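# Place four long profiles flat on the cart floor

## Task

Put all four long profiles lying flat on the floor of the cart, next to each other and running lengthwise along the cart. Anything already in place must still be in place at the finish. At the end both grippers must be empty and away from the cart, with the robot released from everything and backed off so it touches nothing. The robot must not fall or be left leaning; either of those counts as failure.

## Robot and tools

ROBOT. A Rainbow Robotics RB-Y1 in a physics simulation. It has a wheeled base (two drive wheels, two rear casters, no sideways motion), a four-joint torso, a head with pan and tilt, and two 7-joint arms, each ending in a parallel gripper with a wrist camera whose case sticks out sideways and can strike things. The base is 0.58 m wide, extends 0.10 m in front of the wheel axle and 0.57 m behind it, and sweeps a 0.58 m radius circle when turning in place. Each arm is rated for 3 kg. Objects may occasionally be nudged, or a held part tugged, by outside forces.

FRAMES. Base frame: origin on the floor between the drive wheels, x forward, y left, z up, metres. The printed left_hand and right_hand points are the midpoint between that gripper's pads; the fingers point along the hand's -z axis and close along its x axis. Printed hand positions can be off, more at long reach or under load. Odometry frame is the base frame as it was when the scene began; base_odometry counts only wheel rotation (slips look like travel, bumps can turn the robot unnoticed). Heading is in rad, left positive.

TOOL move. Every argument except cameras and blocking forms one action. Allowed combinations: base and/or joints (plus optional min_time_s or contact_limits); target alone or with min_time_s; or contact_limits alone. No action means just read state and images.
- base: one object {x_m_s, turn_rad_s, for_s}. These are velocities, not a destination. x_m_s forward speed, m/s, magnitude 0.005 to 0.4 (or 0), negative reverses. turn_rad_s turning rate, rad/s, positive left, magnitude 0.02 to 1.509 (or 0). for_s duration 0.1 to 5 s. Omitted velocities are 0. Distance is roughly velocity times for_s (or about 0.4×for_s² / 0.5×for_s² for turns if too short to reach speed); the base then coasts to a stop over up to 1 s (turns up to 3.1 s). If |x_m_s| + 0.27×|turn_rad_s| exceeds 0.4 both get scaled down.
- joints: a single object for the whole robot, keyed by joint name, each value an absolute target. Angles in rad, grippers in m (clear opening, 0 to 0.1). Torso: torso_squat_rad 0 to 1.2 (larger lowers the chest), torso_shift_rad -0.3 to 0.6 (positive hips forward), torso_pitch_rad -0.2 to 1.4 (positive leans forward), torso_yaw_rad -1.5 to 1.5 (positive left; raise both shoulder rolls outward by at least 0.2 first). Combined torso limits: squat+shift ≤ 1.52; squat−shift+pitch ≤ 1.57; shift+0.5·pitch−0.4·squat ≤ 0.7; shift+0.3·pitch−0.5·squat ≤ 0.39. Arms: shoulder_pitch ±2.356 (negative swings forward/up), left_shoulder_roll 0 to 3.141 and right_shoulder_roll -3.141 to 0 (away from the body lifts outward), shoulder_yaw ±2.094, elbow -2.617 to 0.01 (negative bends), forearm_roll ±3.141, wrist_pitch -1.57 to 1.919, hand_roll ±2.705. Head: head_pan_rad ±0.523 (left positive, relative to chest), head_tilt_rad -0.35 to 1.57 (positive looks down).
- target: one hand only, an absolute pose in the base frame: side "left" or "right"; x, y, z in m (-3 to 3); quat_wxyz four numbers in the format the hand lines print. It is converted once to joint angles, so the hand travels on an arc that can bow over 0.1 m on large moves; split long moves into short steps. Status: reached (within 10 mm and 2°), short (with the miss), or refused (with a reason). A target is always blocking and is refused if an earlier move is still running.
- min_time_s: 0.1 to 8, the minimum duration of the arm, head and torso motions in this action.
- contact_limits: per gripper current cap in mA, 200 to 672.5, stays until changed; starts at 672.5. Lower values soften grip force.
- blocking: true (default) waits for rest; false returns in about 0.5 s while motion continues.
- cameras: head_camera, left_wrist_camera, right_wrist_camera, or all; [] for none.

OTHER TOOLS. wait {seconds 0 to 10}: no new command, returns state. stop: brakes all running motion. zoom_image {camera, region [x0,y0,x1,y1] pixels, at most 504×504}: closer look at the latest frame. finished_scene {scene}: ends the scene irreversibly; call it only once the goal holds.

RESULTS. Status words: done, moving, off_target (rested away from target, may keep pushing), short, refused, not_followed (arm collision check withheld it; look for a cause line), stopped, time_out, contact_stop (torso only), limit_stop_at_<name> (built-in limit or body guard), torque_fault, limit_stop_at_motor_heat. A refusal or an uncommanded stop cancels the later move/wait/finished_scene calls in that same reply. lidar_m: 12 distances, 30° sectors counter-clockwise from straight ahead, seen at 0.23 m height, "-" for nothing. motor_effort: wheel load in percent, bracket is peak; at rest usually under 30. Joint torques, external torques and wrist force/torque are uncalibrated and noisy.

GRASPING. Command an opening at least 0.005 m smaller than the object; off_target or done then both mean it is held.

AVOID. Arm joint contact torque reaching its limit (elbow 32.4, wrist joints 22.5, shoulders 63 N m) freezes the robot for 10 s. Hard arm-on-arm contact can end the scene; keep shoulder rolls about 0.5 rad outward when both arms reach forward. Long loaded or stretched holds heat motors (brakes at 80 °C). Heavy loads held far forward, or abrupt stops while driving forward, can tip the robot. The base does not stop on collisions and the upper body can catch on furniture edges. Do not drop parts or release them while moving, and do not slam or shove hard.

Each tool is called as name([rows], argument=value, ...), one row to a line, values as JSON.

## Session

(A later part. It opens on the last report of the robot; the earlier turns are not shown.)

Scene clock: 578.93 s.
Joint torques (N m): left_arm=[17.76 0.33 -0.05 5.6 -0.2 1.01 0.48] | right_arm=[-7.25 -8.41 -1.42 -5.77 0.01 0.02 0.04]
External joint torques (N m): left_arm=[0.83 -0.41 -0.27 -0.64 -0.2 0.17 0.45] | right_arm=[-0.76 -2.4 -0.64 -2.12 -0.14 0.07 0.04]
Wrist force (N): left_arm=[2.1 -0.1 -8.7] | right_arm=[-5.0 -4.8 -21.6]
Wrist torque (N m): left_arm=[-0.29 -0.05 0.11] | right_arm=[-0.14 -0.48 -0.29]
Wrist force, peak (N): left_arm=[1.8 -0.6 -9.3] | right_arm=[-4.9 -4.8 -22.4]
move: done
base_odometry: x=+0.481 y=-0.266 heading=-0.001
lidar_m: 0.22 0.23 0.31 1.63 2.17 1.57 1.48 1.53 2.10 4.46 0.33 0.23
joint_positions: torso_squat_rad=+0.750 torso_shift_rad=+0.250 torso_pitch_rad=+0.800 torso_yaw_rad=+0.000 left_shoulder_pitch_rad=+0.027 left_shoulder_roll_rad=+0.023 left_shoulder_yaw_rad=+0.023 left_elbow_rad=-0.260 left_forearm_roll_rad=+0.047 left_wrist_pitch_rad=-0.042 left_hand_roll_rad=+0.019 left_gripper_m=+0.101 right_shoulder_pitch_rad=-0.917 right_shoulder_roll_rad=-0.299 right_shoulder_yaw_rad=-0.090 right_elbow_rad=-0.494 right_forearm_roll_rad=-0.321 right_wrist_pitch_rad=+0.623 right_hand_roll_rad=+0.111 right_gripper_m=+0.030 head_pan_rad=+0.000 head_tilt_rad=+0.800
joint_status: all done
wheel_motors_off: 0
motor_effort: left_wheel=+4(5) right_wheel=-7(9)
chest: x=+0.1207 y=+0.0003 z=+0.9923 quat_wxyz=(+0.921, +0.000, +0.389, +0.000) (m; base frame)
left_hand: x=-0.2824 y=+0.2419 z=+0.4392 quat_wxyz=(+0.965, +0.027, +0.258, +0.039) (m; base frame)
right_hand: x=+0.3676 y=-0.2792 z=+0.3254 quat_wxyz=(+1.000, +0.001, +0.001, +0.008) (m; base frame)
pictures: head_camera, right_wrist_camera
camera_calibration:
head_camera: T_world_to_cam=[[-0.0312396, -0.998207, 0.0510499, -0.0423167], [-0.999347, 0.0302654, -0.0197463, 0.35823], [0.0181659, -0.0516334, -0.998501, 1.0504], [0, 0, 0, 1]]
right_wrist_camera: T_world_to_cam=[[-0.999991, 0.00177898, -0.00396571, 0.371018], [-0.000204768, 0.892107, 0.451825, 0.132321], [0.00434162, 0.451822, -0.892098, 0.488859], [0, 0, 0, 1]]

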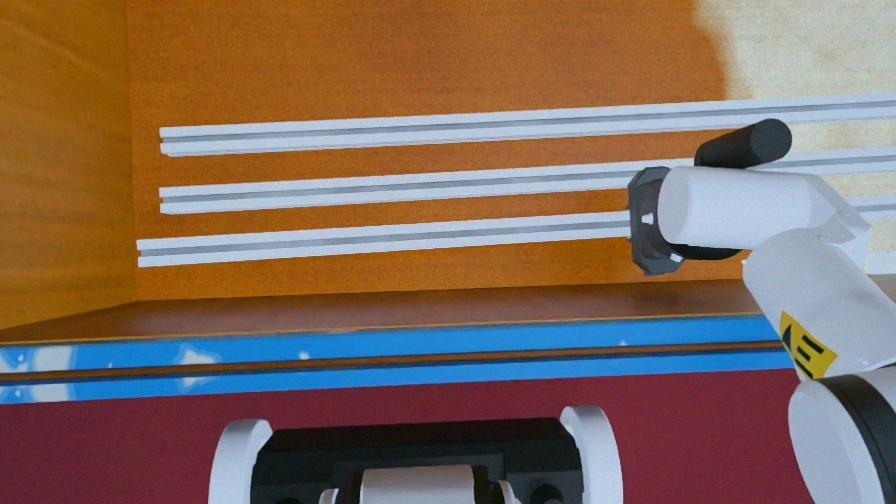

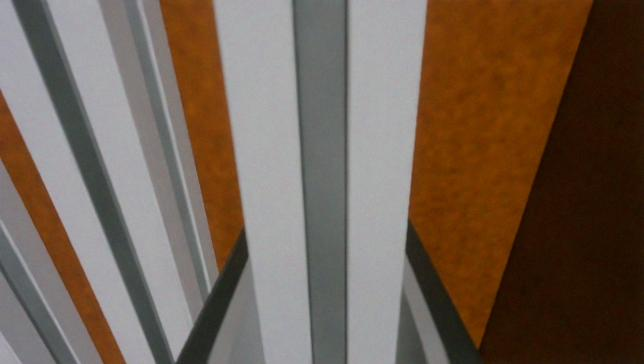

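move(target={"side":"right","x":0.374,"y":-0.2795,"z":0.325,"quat_wxyz":[1,0,0,0.008]}, min_time_s=1, cameras=["head_camera"])

move(joints={"torso_squat_rad":0.80}, min_time_s=1.5, cameras=[])

move(joints={"torso_squat_rad":0.807}, min_time_s=1.0, cameras=["right_wrist_camera"])

Scene clock: 583.97 s.
Joint torques (N m): left_arm=[18.2 0.6 -0.89 5.67 -0.16 0.88 0.38] | right_arm=[-9.38 -8.71 -1.31 -5 0.04 -0.08 0.09]
External joint torques (N m): left_arm=[1.27 -0.14 -1.11 -0.58 -0.16 0.04 0.35] | right_arm=[-2.46 -2.61 -0.6 -1.46 -0.1 -0.02 0.09]
Wrist force (N): left_arm=[1.9 -0.2 -8.8] | right_arm=[-5.3 -4.8 -21.7]
Wrist torque (N m): left_arm=[-0.27 -0.08 0.14] | right_arm=[-0.12 -0.51 -0.28]
Wrist force, peak (N): left_arm=[2.3 -0.3 -9.2] | right_arm=[-5.1 -5.1 -22.0]
move: done
base_odometry: x=+0.481 y=-0.266 heading=-0.001
lidar_m: 0.21 0.22 0.33 1.64 2.18 1.56 1.49 1.56 2.10 4.45 0.34 0.23
joint_positions: torso_squat_rad=+0.750 torso_shift_rad=+0.250 torso_pitch_rad=+0.800 torso_yaw_rad=+0.000 left_shoulder_pitch_rad=+0.027 left_shoulder_roll_rad=+0.023 left_shoulder_yaw_rad=+0.023 left_elbow_rad=-0.260 left_forearm_roll_rad=+0.047 left_wrist_pitch_rad=-0.042 left_hand_roll_rad=+0.019 left_gripper_m=+0.101 right_shoulder_pitch_rad=-0.947 right_shoulder_roll_rad=-0.302 right_shoulder_yaw_rad=-0.091 right_elbow_rad=-0.451 right_forearm_roll_rad=-0.324 right_wrist_pitch_rad=+0.605 right_hand_roll_rad=+0.116 right_gripper_m=+0.030 head_pan_rad=+0.000 head_tilt_rad=+0.800
joint_status: all done
wheel_motors_off: 0
motor_effort: left_wheel=+5(5) right_wheel=-7(9)
chest: x=+0.1207 y=+0.0003 z=+0.9923 quat_wxyz=(+0.921, +0.000, +0.389, +0.000) (m; base frame)
left_hand: x=-0.2824 y=+0.2419 z=+0.4392 quat_wxyz=(+0.965, +0.027, +0.258, +0.039) (m; base frame)
right_hand: x=+0.3732 y=-0.2791 z=+0.3256 quat_wxyz=(+1.000, +0.000, -0.001, +0.008) (m; base frame)
right_hand_status: reached (checked arc, planned for 1.0 s): 1 mm and 0.1 deg off.
pictures: head_camera
camera_calibration:
head_camera: T_world_to_cam=[[-0.0312394, -0.998207, 0.0510502, -0.0423169], [-0.999347, 0.0302652, -0.0197464, 0.35823], [0.0181659, -0.0516337, -0.998501, 1.0504], [0, 0, 0, 1]]

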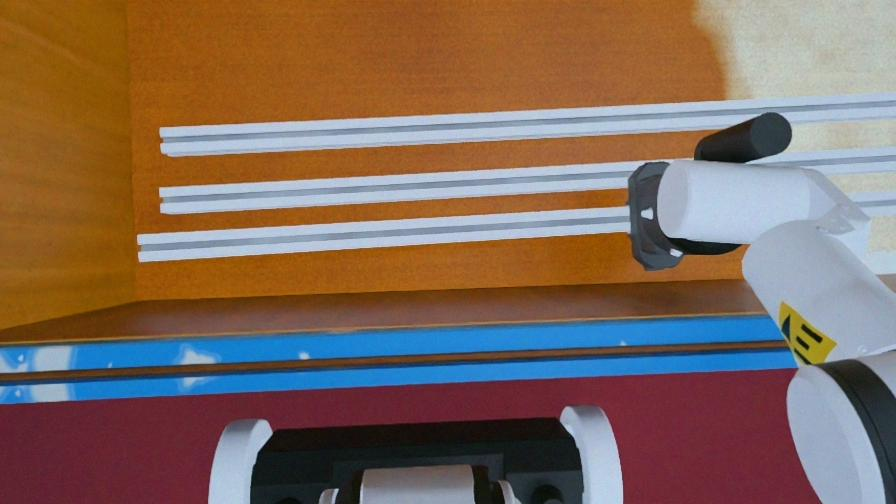

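Scene clock: 585.77 s.
Joint torques (N m): left_arm=[18.04 0.74 0.09 5.46 -0.14 1.04 0.23] | right_arm=[-9.67 -8.56 -1.67 -4.95 -0.13 -0.22 -0.02]
External joint torques (N m): left_arm=[1.11 0.01 -0.13 -0.78 -0.15 0.2 0.2] | right_arm=[-2.76 -2.46 -0.96 -1.4 -0.28 -0.16 -0.02]
Wrist force (N): left_arm=[1.6 0.1 -8.9] | right_arm=[-4.7 -4.4 -21.1]
Wrist torque (N m): left_arm=[-0.30 -0.11 0.15] | right_arm=[-0.42 -0.46 -0.25]
Wrist force, peak (N): left_arm=[1.9 -0.2 -9.1] | right_arm=[-5.1 -4.9 -22.0]
move: done
base_odometry: x=+0.481 y=-0.266 heading=-0.001
lidar_m: 0.21 0.23 0.33 1.61 2.17 1.56 1.46 1.54 2.10 4.48 0.33 0.23
joint_positions: torso_squat_rad=+0.800 torso_shift_rad=+0.250 torso_pitch_rad=+0.800 torso_yaw_rad=+0.000 left_shoulder_pitch_rad=+0.027 left_shoulder_roll_rad=+0.023 left_shoulder_yaw_rad=+0.023 left_elbow_rad=-0.260 left_forearm_roll_rad=+0.047 left_wrist_pitch_rad=-0.042 left_hand_roll_rad=+0.019 left_gripper_m=+0.101 right_shoulder_pitch_rad=-0.947 right_shoulder_roll_rad=-0.302 right_shoulder_yaw_rad=-0.091 right_elbow_rad=-0.451 right_forearm_roll_rad=-0.324 right_wrist_pitch_rad=+0.605 right_hand_roll_rad=+0.116 right_gripper_m=+0.030 head_pan_rad=+0.000 head_tilt_rad=+0.800
joint_status: all done
wheel_motors_off: 0
motor_effort: left_wheel=+5(5) right_wheel=-6(9)
chest: x=+0.1147 y=+0.0003 z=+0.9686 quat_wxyz=(+0.921, +0.000, +0.389, +0.000) (m; base frame)
left_hand: x=-0.2885 y=+0.2419 z=+0.4155 quat_wxyz=(+0.965, +0.027, +0.258, +0.039) (m; base frame)
right_hand: x=+0.3671 y=-0.2792 z=+0.3019 quat_wxyz=(+1.000, +0.000, -0.001, +0.008) (m; base frame)
pictures: none

Scene clock: 587.07 s.
Joint torques (N m): left_arm=[18.11 0.6 -0.29 5.46 -0.15 1.24 0.22] | right_arm=[-6.65 -7.98 -1.36 -4.07 -0.01 -4.57 0]
External joint torques (N m): left_arm=[1.22 -0.12 -0.51 -0.77 -0.15 0.41 0.19] | right_arm=[0.34 -1.84 -0.65 -0.5 -0.15 -4.51 0]
Wrist force (N): left_arm=[1.7 -0.1 -8.6] | right_arm=[-15.9 0.7 45.3]
Wrist torque (N m): left_arm=[-0.28 -0.09 0.14] | right_arm=[-0.02 1.23 -0.32]
Wrist force, peak (N): left_arm=[2.0 -0.4 -9.3] | right_arm=[-15.9 0.9 46.1]
move: done
base_odometry: x=+0.481 y=-0.266 heading=-0.001
lidar_m: 0.22 0.23 0.33 1.62 2.16 1.55 1.48 1.55 2.10 4.46 0.33 0.22
joint_positions: torso_squat_rad=+0.807 torso_shift_rad=+0.249 torso_pitch_rad=+0.798 torso_yaw_rad=+0.000 left_shoulder_pitch_rad=+0.027 left_shoulder_roll_rad=+0.023 left_shoulder_yaw_rad=+0.023 left_elbow_rad=-0.260 left_forearm_roll_rad=+0.047 left_wrist_pitch_rad=-0.042 left_hand_roll_rad=+0.019 left_gripper_m=+0.101 right_shoulder_pitch_rad=-0.947 right_shoulder_roll_rad=-0.302 right_shoulder_yaw_rad=-0.091 right_elbow_rad=-0.451 right_forearm_roll_rad=-0.324 right_wrist_pitch_rad=+0.607 right_hand_roll_rad=+0.116 right_gripper_m=+0.030 head_pan_rad=+0.000 head_tilt_rad=+0.800
joint_status: all done
wheel_motors_off: 0
motor_effort: left_wheel=+5(5) right_wheel=-4(9)
chest: x=+0.1131 y=+0.0005 z=+0.9656 quat_wxyz=(+0.921, -0.001, +0.389, +0.000) (m; base frame)
left_hand: x=-0.2891 y=+0.2418 z=+0.4117 quat_wxyz=(+0.965, +0.027, +0.257, +0.039) (m; base frame)
right_hand: x=+0.3670 y=-0.2793 z=+0.2996 quat_wxyz=(+1.000, -0.001, -0.002, +0.008) (m; base frame)
pictures: right_wrist_camera
camera_calibration:
right_wrist_camera: T_world_to_cam=[[-0.99995, 0.00185204, -0.00977682, 0.372116], [-0.00273511, 0.893526, 0.449003, 0.146256], [0.00956741, 0.449008, -0.893477, 0.463686], [0, 0, 0, 1]]

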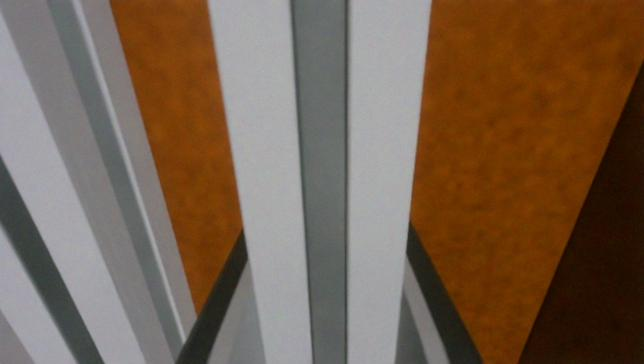

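move(joints={"torso_squat_rad":0.8015}, min_time_s=1.0, cameras=[])

move(joints={"right_gripper_m":0.044}, cameras=["right_wrist_camera"])

move(joints={"torso_squat_rad":0.71,"torso_shift_rad":0.23}, min_time_s=2.5, cameras=["head_camera"])

Scene clock: 592.40 s.
Joint torques (N m): left_arm=[18.47 0.75 0.03 5.4 -0.13 0.99 0.24] | right_arm=[-7.91 -8.04 -1.39 -5.09 0.24 -0.37 -0.09]
External joint torques (N m): left_arm=[1.53 0.02 -0.19 -0.85 -0.13 0.15 0.21] | right_arm=[-1 -1.93 -0.68 -1.55 0.09 -0.31 -0.09]
Wrist force (N): left_arm=[2.0 -0.3 -8.5] | right_arm=[-5.0 -4.5 -21.3]
Wrist torque (N m): left_arm=[-0.28 -0.07 0.15] | right_arm=[-0.31 -0.44 -0.39]
Wrist force, peak (N): left_arm=[1.7 -0.3 -9.3] | right_arm=[-15.7 0.8 45.9]
move: done
base_odometry: x=+0.481 y=-0.266 heading=-0.001
lidar_m: 0.22 0.22 0.33 1.62 2.17 1.54 1.47 1.53 2.08 4.46 0.34 0.23
joint_positions: torso_squat_rad=+0.802 torso_shift_rad=+0.250 torso_pitch_rad=+0.800 torso_yaw_rad=+0.000 left_shoulder_pitch_rad=+0.027 left_shoulder_roll_rad=+0.023 left_shoulder_yaw_rad=+0.023 left_elbow_rad=-0.260 left_forearm_roll_rad=+0.047 left_wrist_pitch_rad=-0.042 left_hand_roll_rad=+0.019 left_gripper_m=+0.101 right_shoulder_pitch_rad=-0.947 right_shoulder_roll_rad=-0.302 right_shoulder_yaw_rad=-0.091 right_elbow_rad=-0.451 right_forearm_roll_rad=-0.324 right_wrist_pitch_rad=+0.606 right_hand_roll_rad=+0.116 right_gripper_m=+0.030 head_pan_rad=+0.000 head_tilt_rad=+0.800
joint_status: all done
wheel_motors_off: 0
motor_effort: left_wheel=+5(6) right_wheel=-5(9)
chest: x=+0.1146 y=+0.0004 z=+0.9678 quat_wxyz=(+0.921, +0.000, +0.390, +0.000) (m; base frame)
left_hand: x=-0.2887 y=+0.2418 z=+0.4147 quat_wxyz=(+0.965, +0.027, +0.258, +0.039) (m; base frame)
right_hand: x=+0.3672 y=-0.2793 z=+0.3011 quat_wxyz=(+1.000, +0.000, -0.001, +0.008) (m; base frame)
pictures: none

Scene clock: 593.03 s.
Joint torques (N m): left_arm=[17.18 0.25 -0.51 5.79 0.09 0.98 0.2] | right_arm=[-7.44 -7.4 -1.88 -4.63 0.3 -0.28 -0.1]
External joint torques (N m): left_arm=[0.25 -0.48 -0.73 -0.46 0.08 0.14 0.17] | right_arm=[-0.52 -1.29 -1.17 -1.08 0.16 -0.21 -0.1]
Wrist force (N): left_arm=[1.8 -0.5 -9.2] | right_arm=[-4.9 -4.4 -12.4]
Wrist torque (N m): left_arm=[-0.24 -0.09 0.16] | right_arm=[0.13 -0.47 -0.32]
Wrist force, peak (N): left_arm=[2.4 -0.1 -9.2] | right_arm=[-4.8 -4.6 -21.7]
move: done
base_odometry: x=+0.481 y=-0.266 heading=-0.001
lidar_m: 0.21 0.23 0.31 1.62 2.17 1.56 1.48 1.56 2.09 4.45 0.33 0.23
joint_positions: torso_squat_rad=+0.802 torso_shift_rad=+0.250 torso_pitch_rad=+0.800 torso_yaw_rad=+0.000 left_shoulder_pitch_rad=+0.027 left_shoulder_roll_rad=+0.023 left_shoulder_yaw_rad=+0.023 left_elbow_rad=-0.260 left_forearm_roll_rad=+0.047 left_wrist_pitch_rad=-0.042 left_hand_roll_rad=+0.019 left_gripper_m=+0.101 right_shoulder_pitch_rad=-0.947 right_shoulder_roll_rad=-0.302 right_shoulder_yaw_rad=-0.091 right_elbow_rad=-0.451 right_forearm_roll_rad=-0.324 right_wrist_pitch_rad=+0.605 right_hand_roll_rad=+0.116 right_gripper_m=+0.044 head_pan_rad=+0.000 head_tilt_rad=+0.800
joint_status: all done
wheel_motors_off: 0
motor_effort: left_wheel=+4(5) right_wheel=-5(9)
chest: x=+0.1145 y=+0.0004 z=+0.9678 quat_wxyz=(+0.921, +0.000, +0.390, +0.000) (m; base frame)
left_hand: x=-0.2887 y=+0.2418 z=+0.4147 quat_wxyz=(+0.965, +0.027, +0.258, +0.039) (m; base frame)
right_hand: x=+0.3673 y=-0.2793 z=+0.3012 quat_wxyz=(+1.000, +0.000, -0.001, +0.008) (m; base frame)
pictures: right_wrist_camera
camera_calibration:
right_wrist_camera: T_world_to_cam=[[-0.99996, 0.00189465, -0.00877406, 0.372141], [-0.00224821, 0.893452, 0.449154, 0.145249], [0.00869019, 0.449155, -0.893411, 0.465444], [0, 0, 0, 1]]

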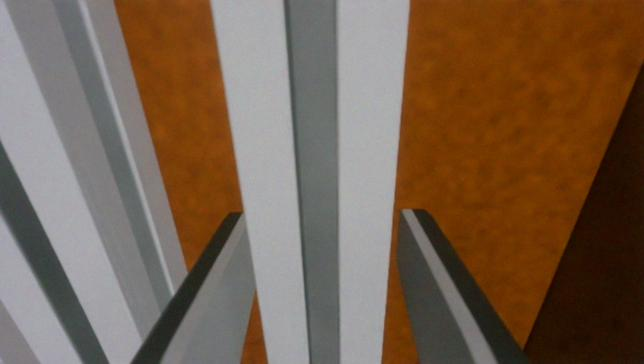

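Scene clock: 595.83 s.
Joint torques (N m): left_arm=[18.48 0.54 -0.09 5.66 -0.26 1.11 0.1] | right_arm=[-7.01 -7.39 -1.28 -4.43 0.26 -0.32 -0.15]
External joint torques (N m): left_arm=[1.55 -0.19 -0.31 -0.59 -0.26 0.27 0.08] | right_arm=[-0.08 -1.28 -0.57 -0.88 0.12 -0.26 -0.15]
Wrist force (N): left_arm=[1.7 -0.4 -8.9] | right_arm=[-4.9 -4.7 -12.9]
Wrist torque (N m): left_arm=[-0.24 -0.11 0.11] | right_arm=[0.15 -0.51 -0.31]
Wrist force, peak (N): left_arm=[2.1 -0.7 -9.4] | right_arm=[-5.3 -5.0 -13.3]
move: done
base_odometry: x=+0.481 y=-0.266 heading=-0.001
lidar_m: 0.20 0.23 0.32 1.63 2.18 1.54 1.48 1.55 2.09 4.46 0.33 0.24
joint_positions: torso_squat_rad=+0.710 torso_shift_rad=+0.230 torso_pitch_rad=+0.800 torso_yaw_rad=+0.000 left_shoulder_pitch_rad=+0.027 left_shoulder_roll_rad=+0.023 left_shoulder_yaw_rad=+0.023 left_elbow_rad=-0.260 left_forearm_roll_rad=+0.047 left_wrist_pitch_rad=-0.042 left_hand_roll_rad=+0.019 left_gripper_m=+0.101 right_shoulder_pitch_rad=-0.947 right_shoulder_roll_rad=-0.302 right_shoulder_yaw_rad=-0.091 right_elbow_rad=-0.451 right_forearm_roll_rad=-0.324 right_wrist_pitch_rad=+0.605 right_hand_roll_rad=+0.116 right_gripper_m=+0.044 head_pan_rad=+0.000 head_tilt_rad=+0.800
joint_status: all done
wheel_motors_off: 0
motor_effort: left_wheel=+5(5) right_wheel=-8(9)
chest: x=+0.1150 y=+0.0004 z=+1.0129 quat_wxyz=(+0.921, +0.000, +0.389, +0.000) (m; base frame)
left_hand: x=-0.2882 y=+0.2418 z=+0.4597 quat_wxyz=(+0.965, +0.027, +0.258, +0.039) (m; base frame)
right_hand: x=+0.3679 y=-0.2793 z=+0.3463 quat_wxyz=(+1.000, +0.000, -0.001, +0.008) (m; base frame)
pictures: head_camera
camera_calibration:
head_camera: T_world_to_cam=[[-0.0312298, -0.998196, 0.0512794, -0.0436716], [-0.999348, 0.0302537, -0.019703, 0.352889], [0.018116, -0.0518613, -0.99849, 1.07103], [0, 0, 0, 1]]

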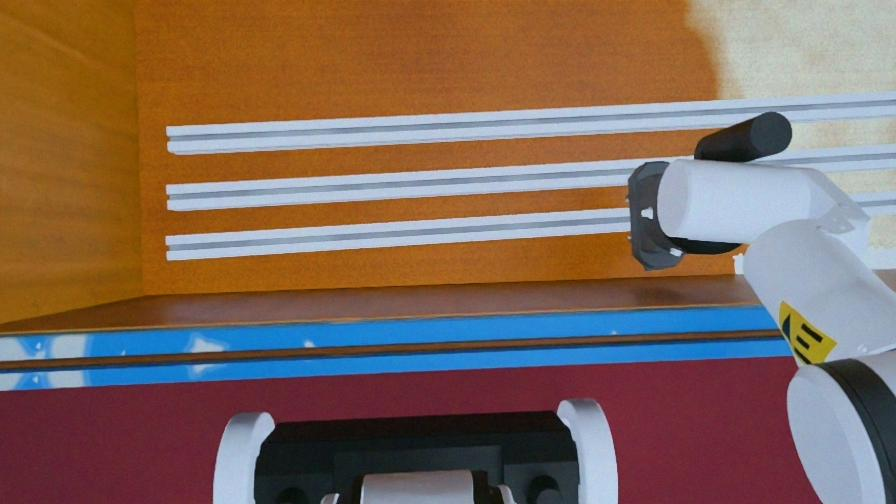

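move(joints={"torso_squat_rad":0.35})

move(joints={"torso_pitch_rad":0.3}, cameras=[])

move(joints={"torso_pitch_rad":0,"torso_shift_rad":0}, base={"x_m_s":-0.25,"for_s":2.64}, cameras=["head_camera"])

move(base={"turn_rad_s":0.45,"for_s":3.497}, cameras=[])

move(base={"x_m_s":0.3,"for_s":4.58}, joints={"right_shoulder_pitch_rad":-0.203,"right_shoulder_roll_rad":-0.105,"right_shoulder_yaw_rad":-0.024,"right_elbow_rad":-0.326,"right_forearm_roll_rad":-0.03,"right_wrist_pitch_rad":-1.057,"right_hand_roll_rad":1.48,"right_gripper_m":0.052}, cameras=["head_camera"])

Scene clock: 612.30 s.
Joint torques (N m): left_arm=[17.78 0.16 -0.4 5.69 -0.36 1.14 0.29] | right_arm=[-7.6 -7.32 -1.28 -4.37 0.35 -0.14 0.05]
External joint torques (N m): left_arm=[0.85 -0.57 -0.62 -0.56 -0.36 0.31 0.26] | right_arm=[-0.67 -1.21 -0.57 -0.82 0.21 -0.08 0.05]
Wrist force (N): left_arm=[2.0 0.1 -8.5] | right_arm=[-4.8 -4.7 -12.7]
Wrist torque (N m): left_arm=[-0.33 -0.06 0.15] | right_arm=[0.14 -0.48 -0.35]
Wrist force, peak (N): left_arm=[1.8 -0.1 -9.2] | right_arm=[-5.3 -4.9 -13.2]
move: done
base_odometry: x=+0.481 y=-0.266 heading=-0.001
lidar_m: 0.22 0.22 0.32 1.61 2.17 1.56 1.48 1.56 2.09 4.45 0.33 0.23
joint_positions: torso_squat_rad=+0.350 torso_shift_rad=+0.230 torso_pitch_rad=+0.800 torso_yaw_rad=+0.000 left_shoulder_pitch_rad=+0.027 left_shoulder_roll_rad=+0.023 left_shoulder_yaw_rad=+0.023 left_elbow_rad=-0.260 left_forearm_roll_rad=+0.047 left_wrist_pitch_rad=-0.042 left_hand_roll_rad=+0.019 left_gripper_m=+0.101 right_shoulder_pitch_rad=-0.947 right_shoulder_roll_rad=-0.302 right_shoulder_yaw_rad=-0.091 right_elbow_rad=-0.451 right_forearm_roll_rad=-0.324 right_wrist_pitch_rad=+0.605 right_hand_roll_rad=+0.116 right_gripper_m=+0.044 head_pan_rad=+0.000 head_tilt_rad=+0.800
joint_status: all done
wheel_motors_off: 0
motor_effort: left_wheel=+5(7) right_wheel=-6(8)
chest: x=+0.1439 y=+0.0004 z=+1.1363 quat_wxyz=(+0.921, +0.000, +0.389, +0.000) (m; base frame)
left_hand: x=-0.2592 y=+0.2419 z=+0.5831 quat_wxyz=(+0.965, +0.027, +0.258, +0.039) (m; base frame)
right_hand: x=+0.3968 y=-0.2792 z=+0.4697 quat_wxyz=(+1.000, +0.000, -0.001, +0.008) (m; base frame)
pictures: head_camera, left_wrist_camera, right_wrist_camera
camera_calibration:
head_camera: T_world_to_cam=[[-0.031232, -0.998196, 0.0512779, -0.0490703], [-0.999347, 0.0302537, -0.0197452, 0.384227], [0.0181582, -0.0518611, -0.998489, 1.19371], [0, 0, 0, 1]]
left_wrist_camera: T_world_to_cam=[[0.879113, 0.108661, -0.464061, 0.471603], [0.293261, -0.890853, 0.346955, 0.121125], [-0.37571, -0.441104, -0.815027, 0.563365], [0, 0, 0, 1]]
right_wrist_camera: T_world_to_cam=[[-0.999959, 0.0018955, -0.00890863, 0.403174], [-0.00230782, 0.893456, 0.449145, 0.0696425], [0.00881082, 0.449147, -0.893414, 0.615661], [0, 0, 0, 1]]

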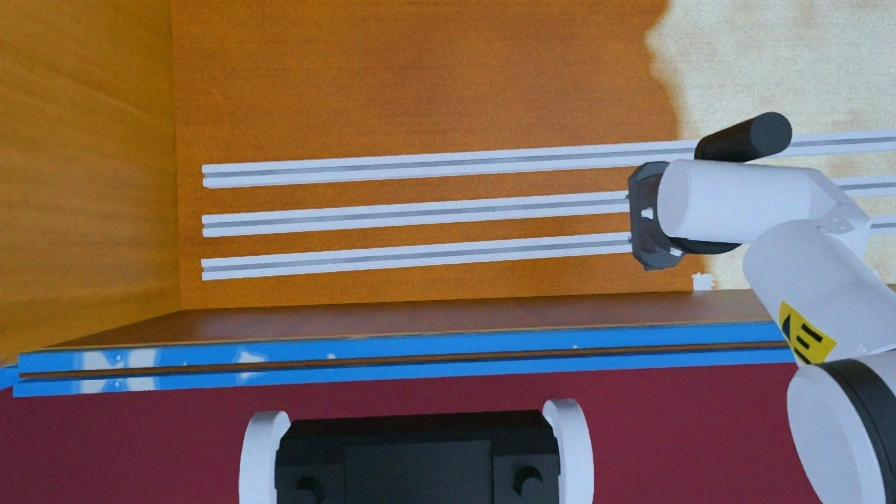

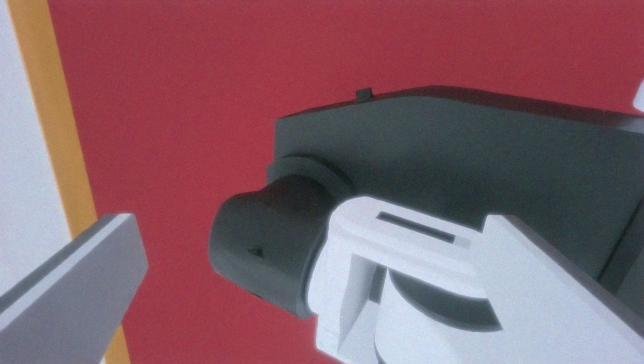

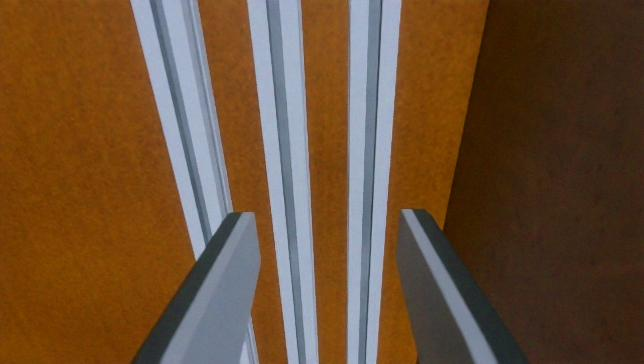

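Scene clock: 614.73 s.
Joint torques (N m): left_arm=[6.56 0.99 0 1.44 0 0.13 0.35] | right_arm=[-18.21 -9.89 -1.21 -8.28 0.36 -1.01 0.01]
External joint torques (N m): left_arm=[1.03 0.14 -0.14 -0.25 0 0.19 0.35] | right_arm=[0.89 -1.01 -0.31 -0.54 0.18 -0.01 -0.02]
Wrist force (N): left_arm=[-0.8 -0.1 -9.1] | right_arm=[-7.9 -4.8 -12.2]
Wrist torque (N m): left_arm=[-0.29 -0.20 0.17] | right_arm=[0.14 -0.65 -0.37]
Wrist force, peak (N): left_arm=[-0.4 0.1 -9.4] | right_arm=[-7.3 -4.8 -12.6]
move: done
base_odometry: x=+0.481 y=-0.266 heading=-0.001
lidar_m: 0.21 0.24 0.33 1.60 2.17 1.57 1.48 1.54 2.08 4.46 0.35 0.23
joint_positions: torso_squat_rad=+0.350 torso_shift_rad=+0.230 torso_pitch_rad=+0.300 torso_yaw_rad=+0.000 left_shoulder_pitch_rad=+0.027 left_shoulder_roll_rad=+0.023 left_shoulder_yaw_rad=+0.023 left_elbow_rad=-0.260 left_forearm_roll_rad=+0.047 left_wrist_pitch_rad=-0.042 left_hand_roll_rad=+0.019 left_gripper_m=+0.101 right_shoulder_pitch_rad=-0.947 right_shoulder_roll_rad=-0.303 right_shoulder_yaw_rad=-0.091 right_elbow_rad=-0.451 right_forearm_roll_rad=-0.324 right_wrist_pitch_rad=+0.605 right_hand_roll_rad=+0.116 right_gripper_m=+0.044 head_pan_rad=+0.000 head_tilt_rad=+0.800
joint_status: all done
wheel_motors_off: 0
motor_effort: left_wheel=+6(7) right_wheel=-6(8)
chest: x=+0.0133 y=+0.0004 z=+1.2163 quat_wxyz=(+0.989, +0.000, +0.149, +0.000) (m; base frame)
left_hand: x=-0.0752 y=+0.2419 z=+0.5376 quat_wxyz=(+0.999, +0.017, +0.011, +0.044) (m; base frame)
right_hand: x=+0.5551 y=-0.2793 z=+0.7528 quat_wxyz=(+0.969, -0.003, -0.249, +0.008) (m; base frame)
pictures: none

Scene clock: 618.53 s.
Joint torques (N m): left_arm=[-3.62 0.68 -0.45 -1.65 -0.08 -0.4 0.23] | right_arm=[-23.37 -10.12 -1.53 -10 0.36 -1.61 0.05]
External joint torques (N m): left_arm=[-1.45 -0.13 -0.52 -0.32 -0.09 0.21 0.24] | right_arm=[0.95 -0.61 -0.64 -0.61 0.19 -0.15 0.01]
Wrist force (N): left_arm=[-2.8 0.6 -9.0] | right_arm=[-9.1 -4.7 -11.0]
Wrist torque (N m): left_arm=[-0.31 -0.36 0.20] | right_arm=[0.09 -0.71 -0.39]
Wrist force, peak (N): left_arm=[-2.7 0.5 -9.3] | right_arm=[-7.8 -4.7 -12.7]
move: done
base_odometry: x=-0.177 y=-0.265 heading=+0.000
lidar_m: 0.88 0.91 1.47 3.49 1.22 0.87 0.83 0.86 1.18 3.16 2.45 0.91
base_status: done (sent for 2.63 of 2.63 s)
joint_positions: torso_squat_rad=+0.350 torso_shift_rad=+0.000 torso_pitch_rad=+0.000 torso_yaw_rad=+0.000 left_shoulder_pitch_rad=+0.027 left_shoulder_roll_rad=+0.023 left_shoulder_yaw_rad=+0.023 left_elbow_rad=-0.260 left_forearm_roll_rad=+0.047 left_wrist_pitch_rad=-0.042 left_hand_roll_rad=+0.019 left_gripper_m=+0.101 right_shoulder_pitch_rad=-0.947 right_shoulder_roll_rad=-0.303 right_shoulder_yaw_rad=-0.091 right_elbow_rad=-0.451 right_forearm_roll_rad=-0.324 right_wrist_pitch_rad=+0.605 right_hand_roll_rad=+0.116 right_gripper_m=+0.044 head_pan_rad=+0.000 head_tilt_rad=+0.800
joint_status: all done
wheel_motors_off: 0
motor_effort: left_wheel=+20(38) right_wheel=-15(40)
chest: x=-0.2281 y=+0.0004 z=+1.2475 quat_wxyz=(+1.000, +0.000, +0.000, +0.000) (m; base frame)
left_hand: x=-0.1122 y=+0.2419 z=+0.5729 quat_wxyz=(+0.989, +0.010, -0.138, +0.047) (m; base frame)
right_hand: x=+0.4265 y=-0.2792 z=+0.9648 quat_wxyz=(+0.920, -0.004, -0.391, +0.007) (m; base frame)
pictures: head_camera
camera_calibration:
head_camera: T_world_to_cam=[[-0.0583731, -0.998206, 0.0133537, -0.0252629], [-0.681926, 0.0301013, -0.730801, 0.974099], [0.729088, -0.0517654, -0.682459, 1.07939], [0, 0, 0, 1]]

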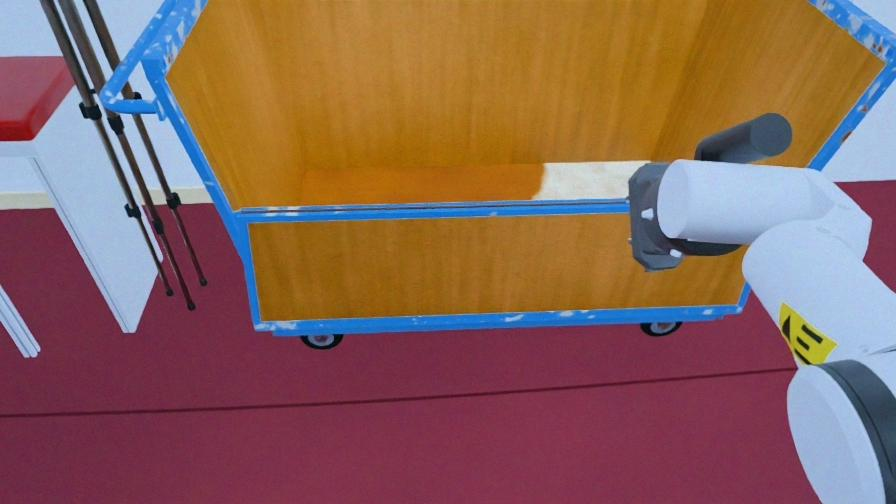

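Scene clock: 623.27 s.
Joint torques (N m): left_arm=[-2.2 0.69 -0.34 -1.82 -0.14 -0.38 -0.17] | right_arm=[-23.76 -10.2 -0.9 -10.08 0.28 -1.55 0.07]
External joint torques (N m): left_arm=[-0.03 -0.13 -0.41 -0.49 -0.15 0.23 -0.15] | right_arm=[0.56 -0.69 0 -0.7 0.11 -0.08 0.03]
Wrist force (N): left_arm=[-2.4 0.5 -9.5] | right_arm=[-9.0 -4.6 -11.0]
Wrist torque (N m): left_arm=[-0.31 -0.32 0.20] | right_arm=[0.08 -0.70 -0.39]
Wrist force, peak (N): left_arm=[-2.4 0.5 -9.5] | right_arm=[-9.2 -4.6 -11.2]
move: done
base_odometry: x=-0.177 y=-0.265 heading=+1.575
lidar_m: 3.43 1.21 0.87 0.82 0.86 1.18 3.21 2.51 0.92 0.87 0.93 1.48
base_status: done (sent for 3.5 of 3.5 s)
joint_positions: torso_squat_rad=+0.350 torso_shift_rad=+0.000 torso_pitch_rad=+0.000 torso_yaw_rad=+0.000 left_shoulder_pitch_rad=+0.027 left_shoulder_roll_rad=+0.023 left_shoulder_yaw_rad=+0.023 left_elbow_rad=-0.260 left_forearm_roll_rad=+0.047 left_wrist_pitch_rad=-0.042 left_hand_roll_rad=+0.019 left_gripper_m=+0.101 right_shoulder_pitch_rad=-0.947 right_shoulder_roll_rad=-0.303 right_shoulder_yaw_rad=-0.091 right_elbow_rad=-0.451 right_forearm_roll_rad=-0.324 right_wrist_pitch_rad=+0.605 right_hand_roll_rad=+0.116 right_gripper_m=+0.044 head_pan_rad=+0.000 head_tilt_rad=+0.800
wheel_motors_off: 0
motor_effort: left_wheel=+8(50) right_wheel=+14(57)
chest: x=-0.2281 y=+0.0004 z=+1.2475 quat_wxyz=(+1.000, +0.000, +0.000, +0.000) (m; base frame)
left_hand: x=-0.1122 y=+0.2419 z=+0.5729 quat_wxyz=(+0.989, +0.010, -0.138, +0.047) (m; base frame)
right_hand: x=+0.4265 y=-0.2793 z=+0.9648 quat_wxyz=(+0.920, -0.004, -0.391, +0.007) (m; base frame)
pictures: none

Scene clock: 629.10 s.
Joint torques (N m): left_arm=[-2.48 0.46 0.27 -1.72 0.03 -0.7 0.37] | right_arm=[-9.13 -4.21 0.39 -5.71 -0.02 -2 -0.52]
External joint torques (N m): left_arm=[-0.32 -0.36 0.2 -0.38 0.03 -0.09 0.38] | right_arm=[0.59 -0.57 0.84 -0.64 0.05 -0.02 -0.51]
Wrist force (N): left_arm=[-2.7 0.6 -9.0] | right_arm=[-4.6 1.4 -6.7]
Wrist torque (N m): left_arm=[-0.31 -0.31 0.20] | right_arm=[-0.32 -0.47 -0.36]
Wrist force, peak (N): left_arm=[-2.9 0.8 -9.2] | right_arm=[-10.0 -3.3 -11.1]
move: done
base_odometry: x=-0.184 y=+1.105 heading=+1.576
lidar_m: 3.47 1.21 0.88 0.83 0.87 1.20 3.27 1.30 1.08 1.07 1.74 2.35
base_status: done (sent for 4.57 of 4.57 s)
joint_positions: torso_squat_rad=+0.350 torso_shift_rad=+0.000 torso_pitch_rad=+0.000 torso_yaw_rad=+0.000 left_shoulder_pitch_rad=+0.027 left_shoulder_roll_rad=+0.023 left_shoulder_yaw_rad=+0.023 left_elbow_rad=-0.260 left_forearm_roll_rad=+0.047 left_wrist_pitch_rad=-0.042 left_hand_roll_rad=+0.019 left_gripper_m=+0.101 right_shoulder_pitch_rad=-0.203 right_shoulder_roll_rad=-0.105 right_shoulder_yaw_rad=-0.024 right_elbow_rad=-0.326 right_forearm_roll_rad=-0.030 right_wrist_pitch_rad=-1.057 right_hand_roll_rad=+1.480 right_gripper_m=+0.052 head_pan_rad=+0.000 head_tilt_rad=+0.800
joint_status: all done
wheel_motors_off: 0
motor_effort: left_wheel=+15(52) right_wheel=-14(48)
chest: x=-0.2280 y=+0.0004 z=+1.2475 quat_wxyz=(+1.000, +0.000, +0.000, +0.000) (m; base frame)
left_hand: x=-0.1121 y=+0.2419 z=+0.5729 quat_wxyz=(+0.989, +0.010, -0.138, +0.047) (m; base frame)
right_hand: x=+0.1880 y=-0.2680 z=+0.8304 quat_wxyz=(+0.498, -0.502, -0.502, +0.498) (m; base frame)
pictures: head_camera
camera_calibration:
head_camera: T_world_to_cam=[[-0.0583403, -0.998208, 0.0132849, -0.0252242], [-0.682053, 0.0301382, -0.730682, 0.973993], [0.728972, -0.0516892, -0.682589, 1.07946], [0, 0, 0, 1]]

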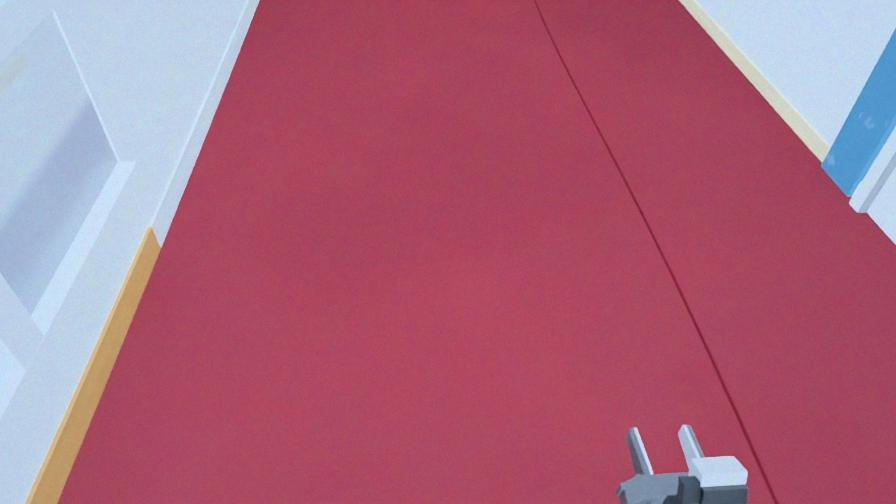

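move(base={"turn_rad_s":-0.45,"for_s":3.5}, joints={"torso_squat_rad":0.95}, cameras=["head_camera"])

move(base={"x_m_s":0.25,"for_s":2.9}, cameras=["head_camera","right_wrist_camera"])

Scene clock: 637.83 s.
Joint torques (N m): left_arm=[-1.29 0.59 -0.12 -1.56 -0.26 -0.29 0.37] | right_arm=[-9.13 -3.84 0.72 -5.58 0.04 -2.18 -0.37]
External joint torques (N m): left_arm=[0.89 -0.22 -0.2 -0.22 -0.26 0.32 0.39] | right_arm=[0.6 -0.2 1.17 -0.51 0.1 -0.21 -0.36]
Wrist force (N): left_arm=[-2.4 0.4 -9.0] | right_arm=[-4.6 1.4 -7.2]
Wrist torque (N m): left_arm=[-0.31 -0.34 0.20] | right_arm=[-0.31 -0.48 -0.34]
Wrist force, peak (N): left_arm=[-2.9 0.1 -9.6] | right_arm=[-4.8 1.5 -7.1]
move: done
base_odometry: x=-0.184 y=+1.105 heading=+0.002
lidar_m: 1.04 1.75 2.34 3.53 1.21 0.87 0.83 0.87 1.19 3.18 1.32 1.20
base_status: done (sent for 3.5 of 3.5 s)
joint_positions: torso_squat_rad=+0.950 torso_shift_rad=+0.000 torso_pitch_rad=+0.000 torso_yaw_rad=+0.000 left_shoulder_pitch_rad=+0.027 left_shoulder_roll_rad=+0.023 left_shoulder_yaw_rad=+0.023 left_elbow_rad=-0.260 left_forearm_roll_rad=+0.047 left_wrist_pitch_rad=-0.042 left_hand_roll_rad=+0.019 left_gripper_m=+0.101 right_shoulder_pitch_rad=-0.203 right_shoulder_roll_rad=-0.105 right_shoulder_yaw_rad=-0.024 right_elbow_rad=-0.326 right_forearm_roll_rad=-0.030 right_wrist_pitch_rad=-1.057 right_hand_roll_rad=+1.480 right_gripper_m=+0.052 head_pan_rad=+0.000 head_tilt_rad=+0.800
joint_status: all done
wheel_motors_off: 0
motor_effort: left_wheel=+18(47) right_wheel=+6(50)
chest: x=-0.2281 y=+0.0003 z=+0.9971 quat_wxyz=(+1.000, +0.000, +0.000, +0.000) (m; base frame)
left_hand: x=-0.1121 y=+0.2418 z=+0.3225 quat_wxyz=(+0.989, +0.010, -0.138, +0.047) (m; base frame)
right_hand: x=+0.1880 y=-0.2680 z=+0.5800 quat_wxyz=(+0.498, -0.502, -0.502, +0.498) (m; base frame)
pictures: head_camera
camera_calibration:
head_camera: T_world_to_cam=[[-0.0583441, -0.998209, 0.0132405, -0.0219132], [-0.681857, 0.0301593, -0.730864, 0.791177], [0.729155, -0.0516697, -0.682395, 0.908487], [0, 0, 0, 1]]

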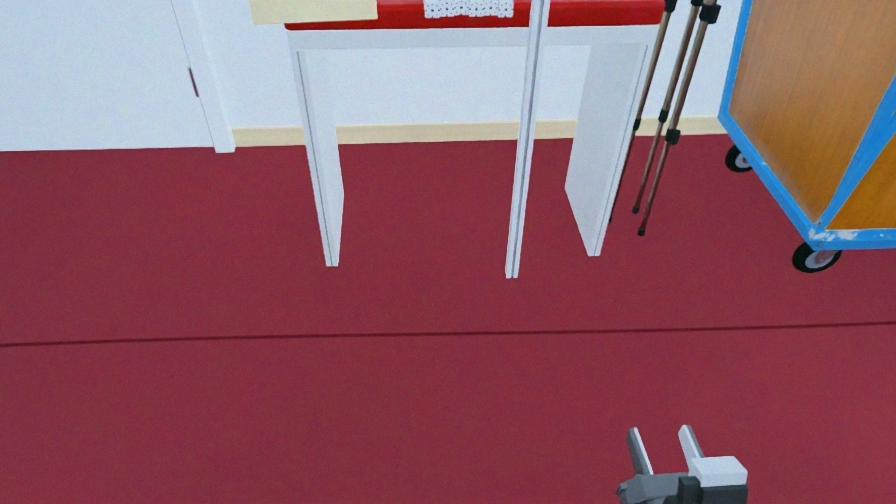

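Scene clock: 641.90 s.
Joint torques (N m): left_arm=[-1.02 0.69 0.36 -1.28 -0.27 -0.49 0.07] | right_arm=[-9.58 -3.93 0.79 -5.73 -0.09 -2.25 -0.52]
External joint torques (N m): left_arm=[1.16 -0.13 0.29 0.05 -0.28 0.12 0.09] | right_arm=[0.14 -0.28 1.25 -0.66 -0.02 -0.28 -0.51]
Wrist force (N): left_arm=[-2.7 0.3 -8.9] | right_arm=[-4.7 1.4 -6.8]
Wrist torque (N m): left_arm=[-0.27 -0.38 0.21] | right_arm=[-0.31 -0.50 -0.33]
Wrist force, peak (N): left_arm=[-2.8 0.4 -9.4] | right_arm=[-4.8 1.6 -7.3]
move: done
base_odometry: x=+0.541 y=+1.105 heading=+0.001
lidar_m: 0.96 0.41 1.35 3.64 2.28 1.63 1.56 1.63 2.22 0.97 0.59 0.39
base_status: done (sent for 2.9 of 2.9 s)
joint_positions: torso_squat_rad=+0.950 torso_shift_rad=+0.000 torso_pitch_rad=+0.000 torso_yaw_rad=+0.000 left_shoulder_pitch_rad=+0.027 left_shoulder_roll_rad=+0.023 left_shoulder_yaw_rad=+0.023 left_elbow_rad=-0.260 left_forearm_roll_rad=+0.047 left_wrist_pitch_rad=-0.042 left_hand_roll_rad=+0.019 left_gripper_m=+0.101 right_shoulder_pitch_rad=-0.203 right_shoulder_roll_rad=-0.105 right_shoulder_yaw_rad=-0.024 right_elbow_rad=-0.326 right_forearm_roll_rad=-0.030 right_wrist_pitch_rad=-1.057 right_hand_roll_rad=+1.480 right_gripper_m=+0.052 head_pan_rad=+0.000 head_tilt_rad=+0.800
wheel_motors_off: 0
motor_effort: left_wheel=-13(51) right_wheel=+10(49)
chest: x=-0.2280 y=+0.0003 z=+0.9971 quat_wxyz=(+1.000, +0.000, +0.000, +0.000) (m; base frame)
left_hand: x=-0.1120 y=+0.2418 z=+0.3225 quat_wxyz=(+0.989, +0.010, -0.138, +0.047) (m; base frame)
right_hand: x=+0.1880 y=-0.2680 z=+0.5800 quat_wxyz=(+0.498, -0.502, -0.502, +0.498) (m; base frame)
pictures: head_camera, right_wrist_camera
camera_calibration:
head_camera: T_world_to_cam=[[-0.0583411, -0.998209, 0.013253, -0.0219192], [-0.682013, 0.0301593, -0.730718, 0.791067], [0.729009, -0.0516696, -0.682551, 0.908541], [0, 0, 0, 1]]
right_wrist_camera: T_world_to_cam=[[0.00684595, -0.99982, -0.0176932, -0.257341], [-0.441813, 0.0128487, -0.897015, 0.636944], [0.897081, 0.013958, -0.441646, 0.165298], [0, 0, 0, 1]]

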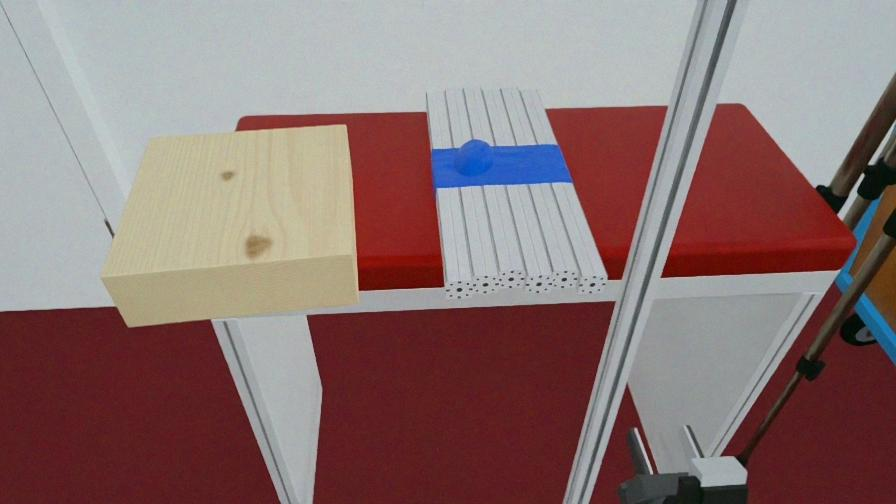

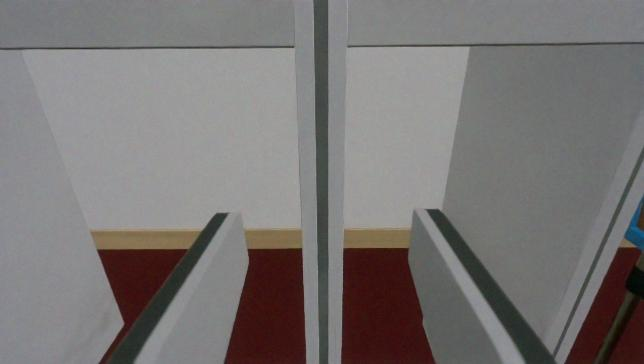

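move(base={"x_m_s":0.12,"for_s":1.0}, cameras=["right_wrist_camera"])

move(base={"x_m_s":0.1,"for_s":0.22}, cameras=["right_wrist_camera"])

Scene clock: 647.27 s.
Joint torques (N m): left_arm=[-1.79 0.84 -0.32 -1.35 -0.15 -0.56 0.13] | right_arm=[-9.41 -4.11 0.32 -6.03 -0.3 -2.12 -0.59]
External joint torques (N m): left_arm=[0.37 0.02 -0.4 -0.01 -0.15 0.05 0.14] | right_arm=[0.31 -0.47 0.78 -0.96 -0.24 -0.14 -0.58]
Wrist force (N): left_arm=[-2.7 0.3 -8.9] | right_arm=[-4.5 1.4 -7.1]
Wrist torque (N m): left_arm=[-0.29 -0.36 0.22] | right_arm=[-0.31 -0.46 -0.33]
Wrist force, peak (N): left_arm=[-2.6 0.2 -9.5] | right_arm=[-4.7 1.7 -7.4]
move: done
base_odometry: x=+0.661 y=+1.105 heading=+0.000
lidar_m: 0.84 0.30 0.35 3.20 2.43 1.76 1.67 1.74 2.36 0.93 0.29 0.68
base_status: done (sent for 1 of 1 s)
joint_positions: torso_squat_rad=+0.950 torso_shift_rad=+0.000 torso_pitch_rad=+0.000 torso_yaw_rad=+0.000 left_shoulder_pitch_rad=+0.027 left_shoulder_roll_rad=+0.023 left_shoulder_yaw_rad=+0.023 left_elbow_rad=-0.260 left_forearm_roll_rad=+0.047 left_wrist_pitch_rad=-0.042 left_hand_roll_rad=+0.019 left_gripper_m=+0.101 right_shoulder_pitch_rad=-0.203 right_shoulder_roll_rad=-0.105 right_shoulder_yaw_rad=-0.024 right_elbow_rad=-0.326 right_forearm_roll_rad=-0.030 right_wrist_pitch_rad=-1.057 right_hand_roll_rad=+1.480 right_gripper_m=+0.052 head_pan_rad=+0.000 head_tilt_rad=+0.800
wheel_motors_off: 0
motor_effort: left_wheel=-14(26) right_wheel=+10(42)
chest: x=-0.2280 y=+0.0003 z=+0.9971 quat_wxyz=(+1.000, +0.000, +0.000, +0.000) (m; base frame)
left_hand: x=-0.1120 y=+0.2418 z=+0.3225 quat_wxyz=(+0.989, +0.010, -0.138, +0.047) (m; base frame)
right_hand: x=+0.1880 y=-0.2680 z=+0.5799 quat_wxyz=(+0.498, -0.502, -0.502, +0.498) (m; base frame)
pictures: right_wrist_camera
camera_calibration:
right_wrist_camera: T_world_to_cam=[[0.00683134, -0.99982, -0.0176935, -0.257344], [-0.441872, 0.0128545, -0.896986, 0.636906], [0.897052, 0.0139459, -0.441704, 0.165343], [0, 0, 0, 1]]

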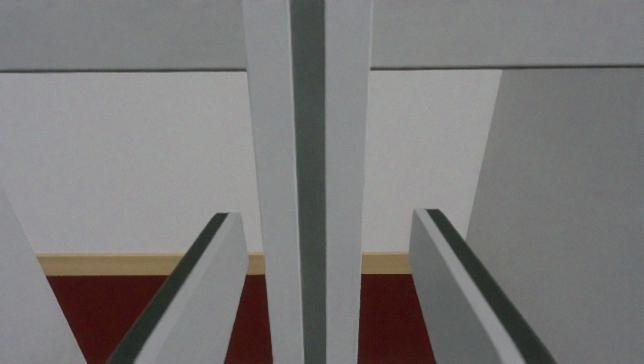

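Scene clock: 648.57 s.
Joint torques (N m): left_arm=[-1.85 0.75 0.74 -1.98 0.05 -0.31 -0.01] | right_arm=[-9.66 -4.17 0.36 -5.65 -0.07 -1.98 -0.48]
External joint torques (N m): left_arm=[0.32 -0.07 0.66 -0.65 0.05 0.29 0] | right_arm=[0.06 -0.53 0.82 -0.58 -0.01 -0.01 -0.48]
Wrist force (N): left_arm=[-2.2 0.6 -8.7] | right_arm=[-4.6 1.5 -6.8]
Wrist torque (N m): left_arm=[-0.33 -0.30 0.18] | right_arm=[-0.30 -0.50 -0.32]
Wrist force, peak (N): left_arm=[-2.9 0.4 -9.2] | right_arm=[-4.7 1.5 -7.6]
move: done
base_odometry: x=+0.683 y=+1.105 heading=-0.001
lidar_m: 0.82 0.30 0.30 3.12 2.49 1.77 1.70 1.76 2.39 0.94 0.28 0.68
base_status: done (sent for 0.23 of 0.23 s)
joint_positions: torso_squat_rad=+0.950 torso_shift_rad=+0.000 torso_pitch_rad=+0.000 torso_yaw_rad=+0.000 left_shoulder_pitch_rad=+0.027 left_shoulder_roll_rad=+0.023 left_shoulder_yaw_rad=+0.023 left_elbow_rad=-0.260 left_forearm_roll_rad=+0.047 left_wrist_pitch_rad=-0.042 left_hand_roll_rad=+0.019 left_gripper_m=+0.101 right_shoulder_pitch_rad=-0.203 right_shoulder_roll_rad=-0.105 right_shoulder_yaw_rad=-0.024 right_elbow_rad=-0.326 right_forearm_roll_rad=-0.030 right_wrist_pitch_rad=-1.057 right_hand_roll_rad=+1.480 right_gripper_m=+0.052 head_pan_rad=+0.000 head_tilt_rad=+0.800
wheel_motors_off: 0
motor_effort: left_wheel=-9(30) right_wheel=+10(40)
chest: x=-0.2280 y=+0.0003 z=+0.9971 quat_wxyz=(+1.000, +0.000, +0.000, +0.000) (m; base frame)
left_hand: x=-0.1121 y=+0.2418 z=+0.3225 quat_wxyz=(+0.989, +0.010, -0.138, +0.047) (m; base frame)
right_hand: x=+0.1880 y=-0.2680 z=+0.5799 quat_wxyz=(+0.498, -0.502, -0.502, +0.498) (m; base frame)
pictures: right_wrist_camera
camera_calibration:
right_wrist_camera: T_world_to_cam=[[0.00684128, -0.99982, -0.017693, -0.257342], [-0.441868, 0.0128498, -0.896988, 0.63691], [0.897054, 0.0139545, -0.4417, 0.165335], [0, 0, 0, 1]]

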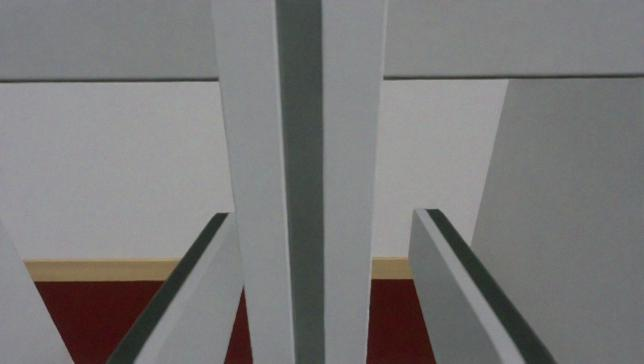

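move(target={"side":"right","x":0.188,"y":-0.2632,"z":0.58,"quat_wxyz":[0.498,-0.502,-0.502,0.498]}, cameras=[])

move(base={"x_m_s":0.1,"for_s":0.14}, cameras=["right_wrist_camera"])

Scene clock: 655.90 s.
Joint torques (N m): left_arm=[-2.68 0.74 -0.67 -1.76 -0.22 -0.39 0.17] | right_arm=[-9.7 -2.92 0.32 -5.98 0.23 -2.01 -0.28]
External joint torques (N m): left_arm=[-0.51 -0.08 -0.74 -0.43 -0.23 0.21 0.19] | right_arm=[-0.03 0.46 0.74 -0.83 0.27 -0.04 -0.28]
Wrist force (N): left_arm=[-2.8 0.3 -8.9] | right_arm=[-4.5 1.6 -6.9]
Wrist torque (N m): left_arm=[-0.27 -0.37 0.20] | right_arm=[-0.34 -0.48 -0.34]
Wrist force, peak (N): left_arm=[-2.6 0.4 -9.4] | right_arm=[-4.6 0.7 -7.5]
move: done
base_odometry: x=+0.683 y=+1.105 heading=-0.001
lidar_m: 0.82 0.29 0.30 3.12 2.49 1.78 1.70 1.77 2.40 0.93 0.28 0.68
joint_positions: torso_squat_rad=+0.950 torso_shift_rad=+0.000 torso_pitch_rad=+0.000 torso_yaw_rad=+0.000 left_shoulder_pitch_rad=+0.027 left_shoulder_roll_rad=+0.023 left_shoulder_yaw_rad=+0.023 left_elbow_rad=-0.260 left_forearm_roll_rad=+0.047 left_wrist_pitch_rad=-0.042 left_hand_roll_rad=+0.019 left_gripper_m=+0.101 right_shoulder_pitch_rad=-0.197 right_shoulder_roll_rad=-0.096 right_shoulder_yaw_rad=-0.024 right_elbow_rad=-0.341 right_forearm_roll_rad=-0.030 right_wrist_pitch_rad=-1.050 right_hand_roll_rad=+1.489 right_gripper_m=+0.052 head_pan_rad=+0.000 head_tilt_rad=+0.800
joint_status: all done
wheel_motors_off: 0
motor_effort: left_wheel=-9(10) right_wheel=+10(12)
chest: x=-0.2280 y=+0.0003 z=+0.9971 quat_wxyz=(+1.000, +0.000, +0.000, +0.000) (m; base frame)
left_hand: x=-0.1121 y=+0.2418 z=+0.3225 quat_wxyz=(+0.989, +0.010, -0.138, +0.047) (m; base frame)
right_hand: x=+0.1881 y=-0.2633 z=+0.5800 quat_wxyz=(+0.497, -0.502, -0.503, +0.498) (m; base frame)
right_hand_status: reached (checked arc, planned for 0.1 s): 0 mm and 0.1 deg off.
pictures: none

Scene clock: 656.77 s.
Joint torques (N m): left_arm=[-1.38 0.49 0.5 -1.49 0 -0.25 0.15] | right_arm=[-9.36 -3.38 0.18 -5.78 0.02 -2.13 -0.19]
External joint torques (N m): left_arm=[0.8 -0.33 0.42 -0.16 -0.01 0.35 0.16] | right_arm=[0.3 0 0.61 -0.64 0.06 -0.16 -0.18]
Wrist force (N): left_arm=[-2.4 0.7 -8.7] | right_arm=[-4.6 1.9 -7.0]
Wrist torque (N m): left_arm=[-0.35 -0.31 0.19] | right_arm=[-0.36 -0.49 -0.33]
Wrist force, peak (N): left_arm=[-2.5 0.3 -9.4] | right_arm=[-4.5 1.9 -7.5]
move: done
base_odometry: x=+0.690 y=+1.105 heading=-0.002
lidar_m: 0.82 0.29 0.29 3.10 2.48 1.80 1.71 1.79 2.42 0.94 0.27 0.69
base_status: done (sent for 0.13 of 0.13 s)
joint_positions: torso_squat_rad=+0.950 torso_shift_rad=+0.000 torso_pitch_rad=+0.000 torso_yaw_rad=+0.000 left_shoulder_pitch_rad=+0.027 left_shoulder_roll_rad=+0.023 left_shoulder_yaw_rad=+0.023 left_elbow_rad=-0.260 left_forearm_roll_rad=+0.047 left_wrist_pitch_rad=-0.042 left_hand_roll_rad=+0.019 left_gripper_m=+0.101 right_shoulder_pitch_rad=-0.197 right_shoulder_roll_rad=-0.096 right_shoulder_yaw_rad=-0.024 right_elbow_rad=-0.341 right_forearm_roll_rad=-0.030 right_wrist_pitch_rad=-1.050 right_hand_roll_rad=+1.489 right_gripper_m=+0.052 head_pan_rad=+0.000 head_tilt_rad=+0.800
wheel_motors_off: 0
motor_effort: left_wheel=-9(24) right_wheel=+6(37)
chest: x=-0.2280 y=+0.0003 z=+0.9971 quat_wxyz=(+1.000, +0.000, +0.000, +0.000) (m; base frame)
left_hand: x=-0.1121 y=+0.2418 z=+0.3225 quat_wxyz=(+0.989, +0.010, -0.138, +0.047) (m; base frame)
right_hand: x=+0.1881 y=-0.2633 z=+0.5800 quat_wxyz=(+0.497, -0.502, -0.503, +0.498) (m; base frame)
pictures: right_wrist_camera
camera_calibration:
right_wrist_camera: T_world_to_cam=[[0.00702656, -0.999816, -0.0178539, -0.252551], [-0.440992, 0.0129262, -0.897418, 0.63703], [0.897483, 0.0141792, -0.44082, 0.16466], [0, 0, 0, 1]]

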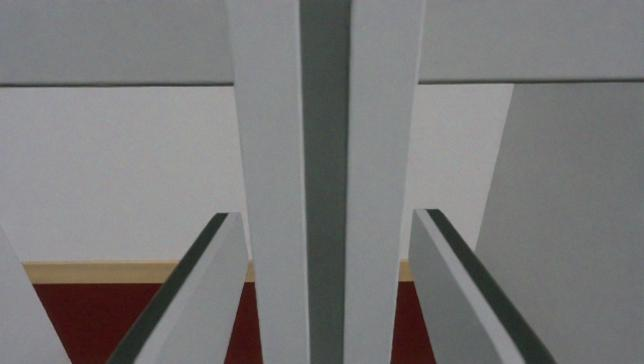

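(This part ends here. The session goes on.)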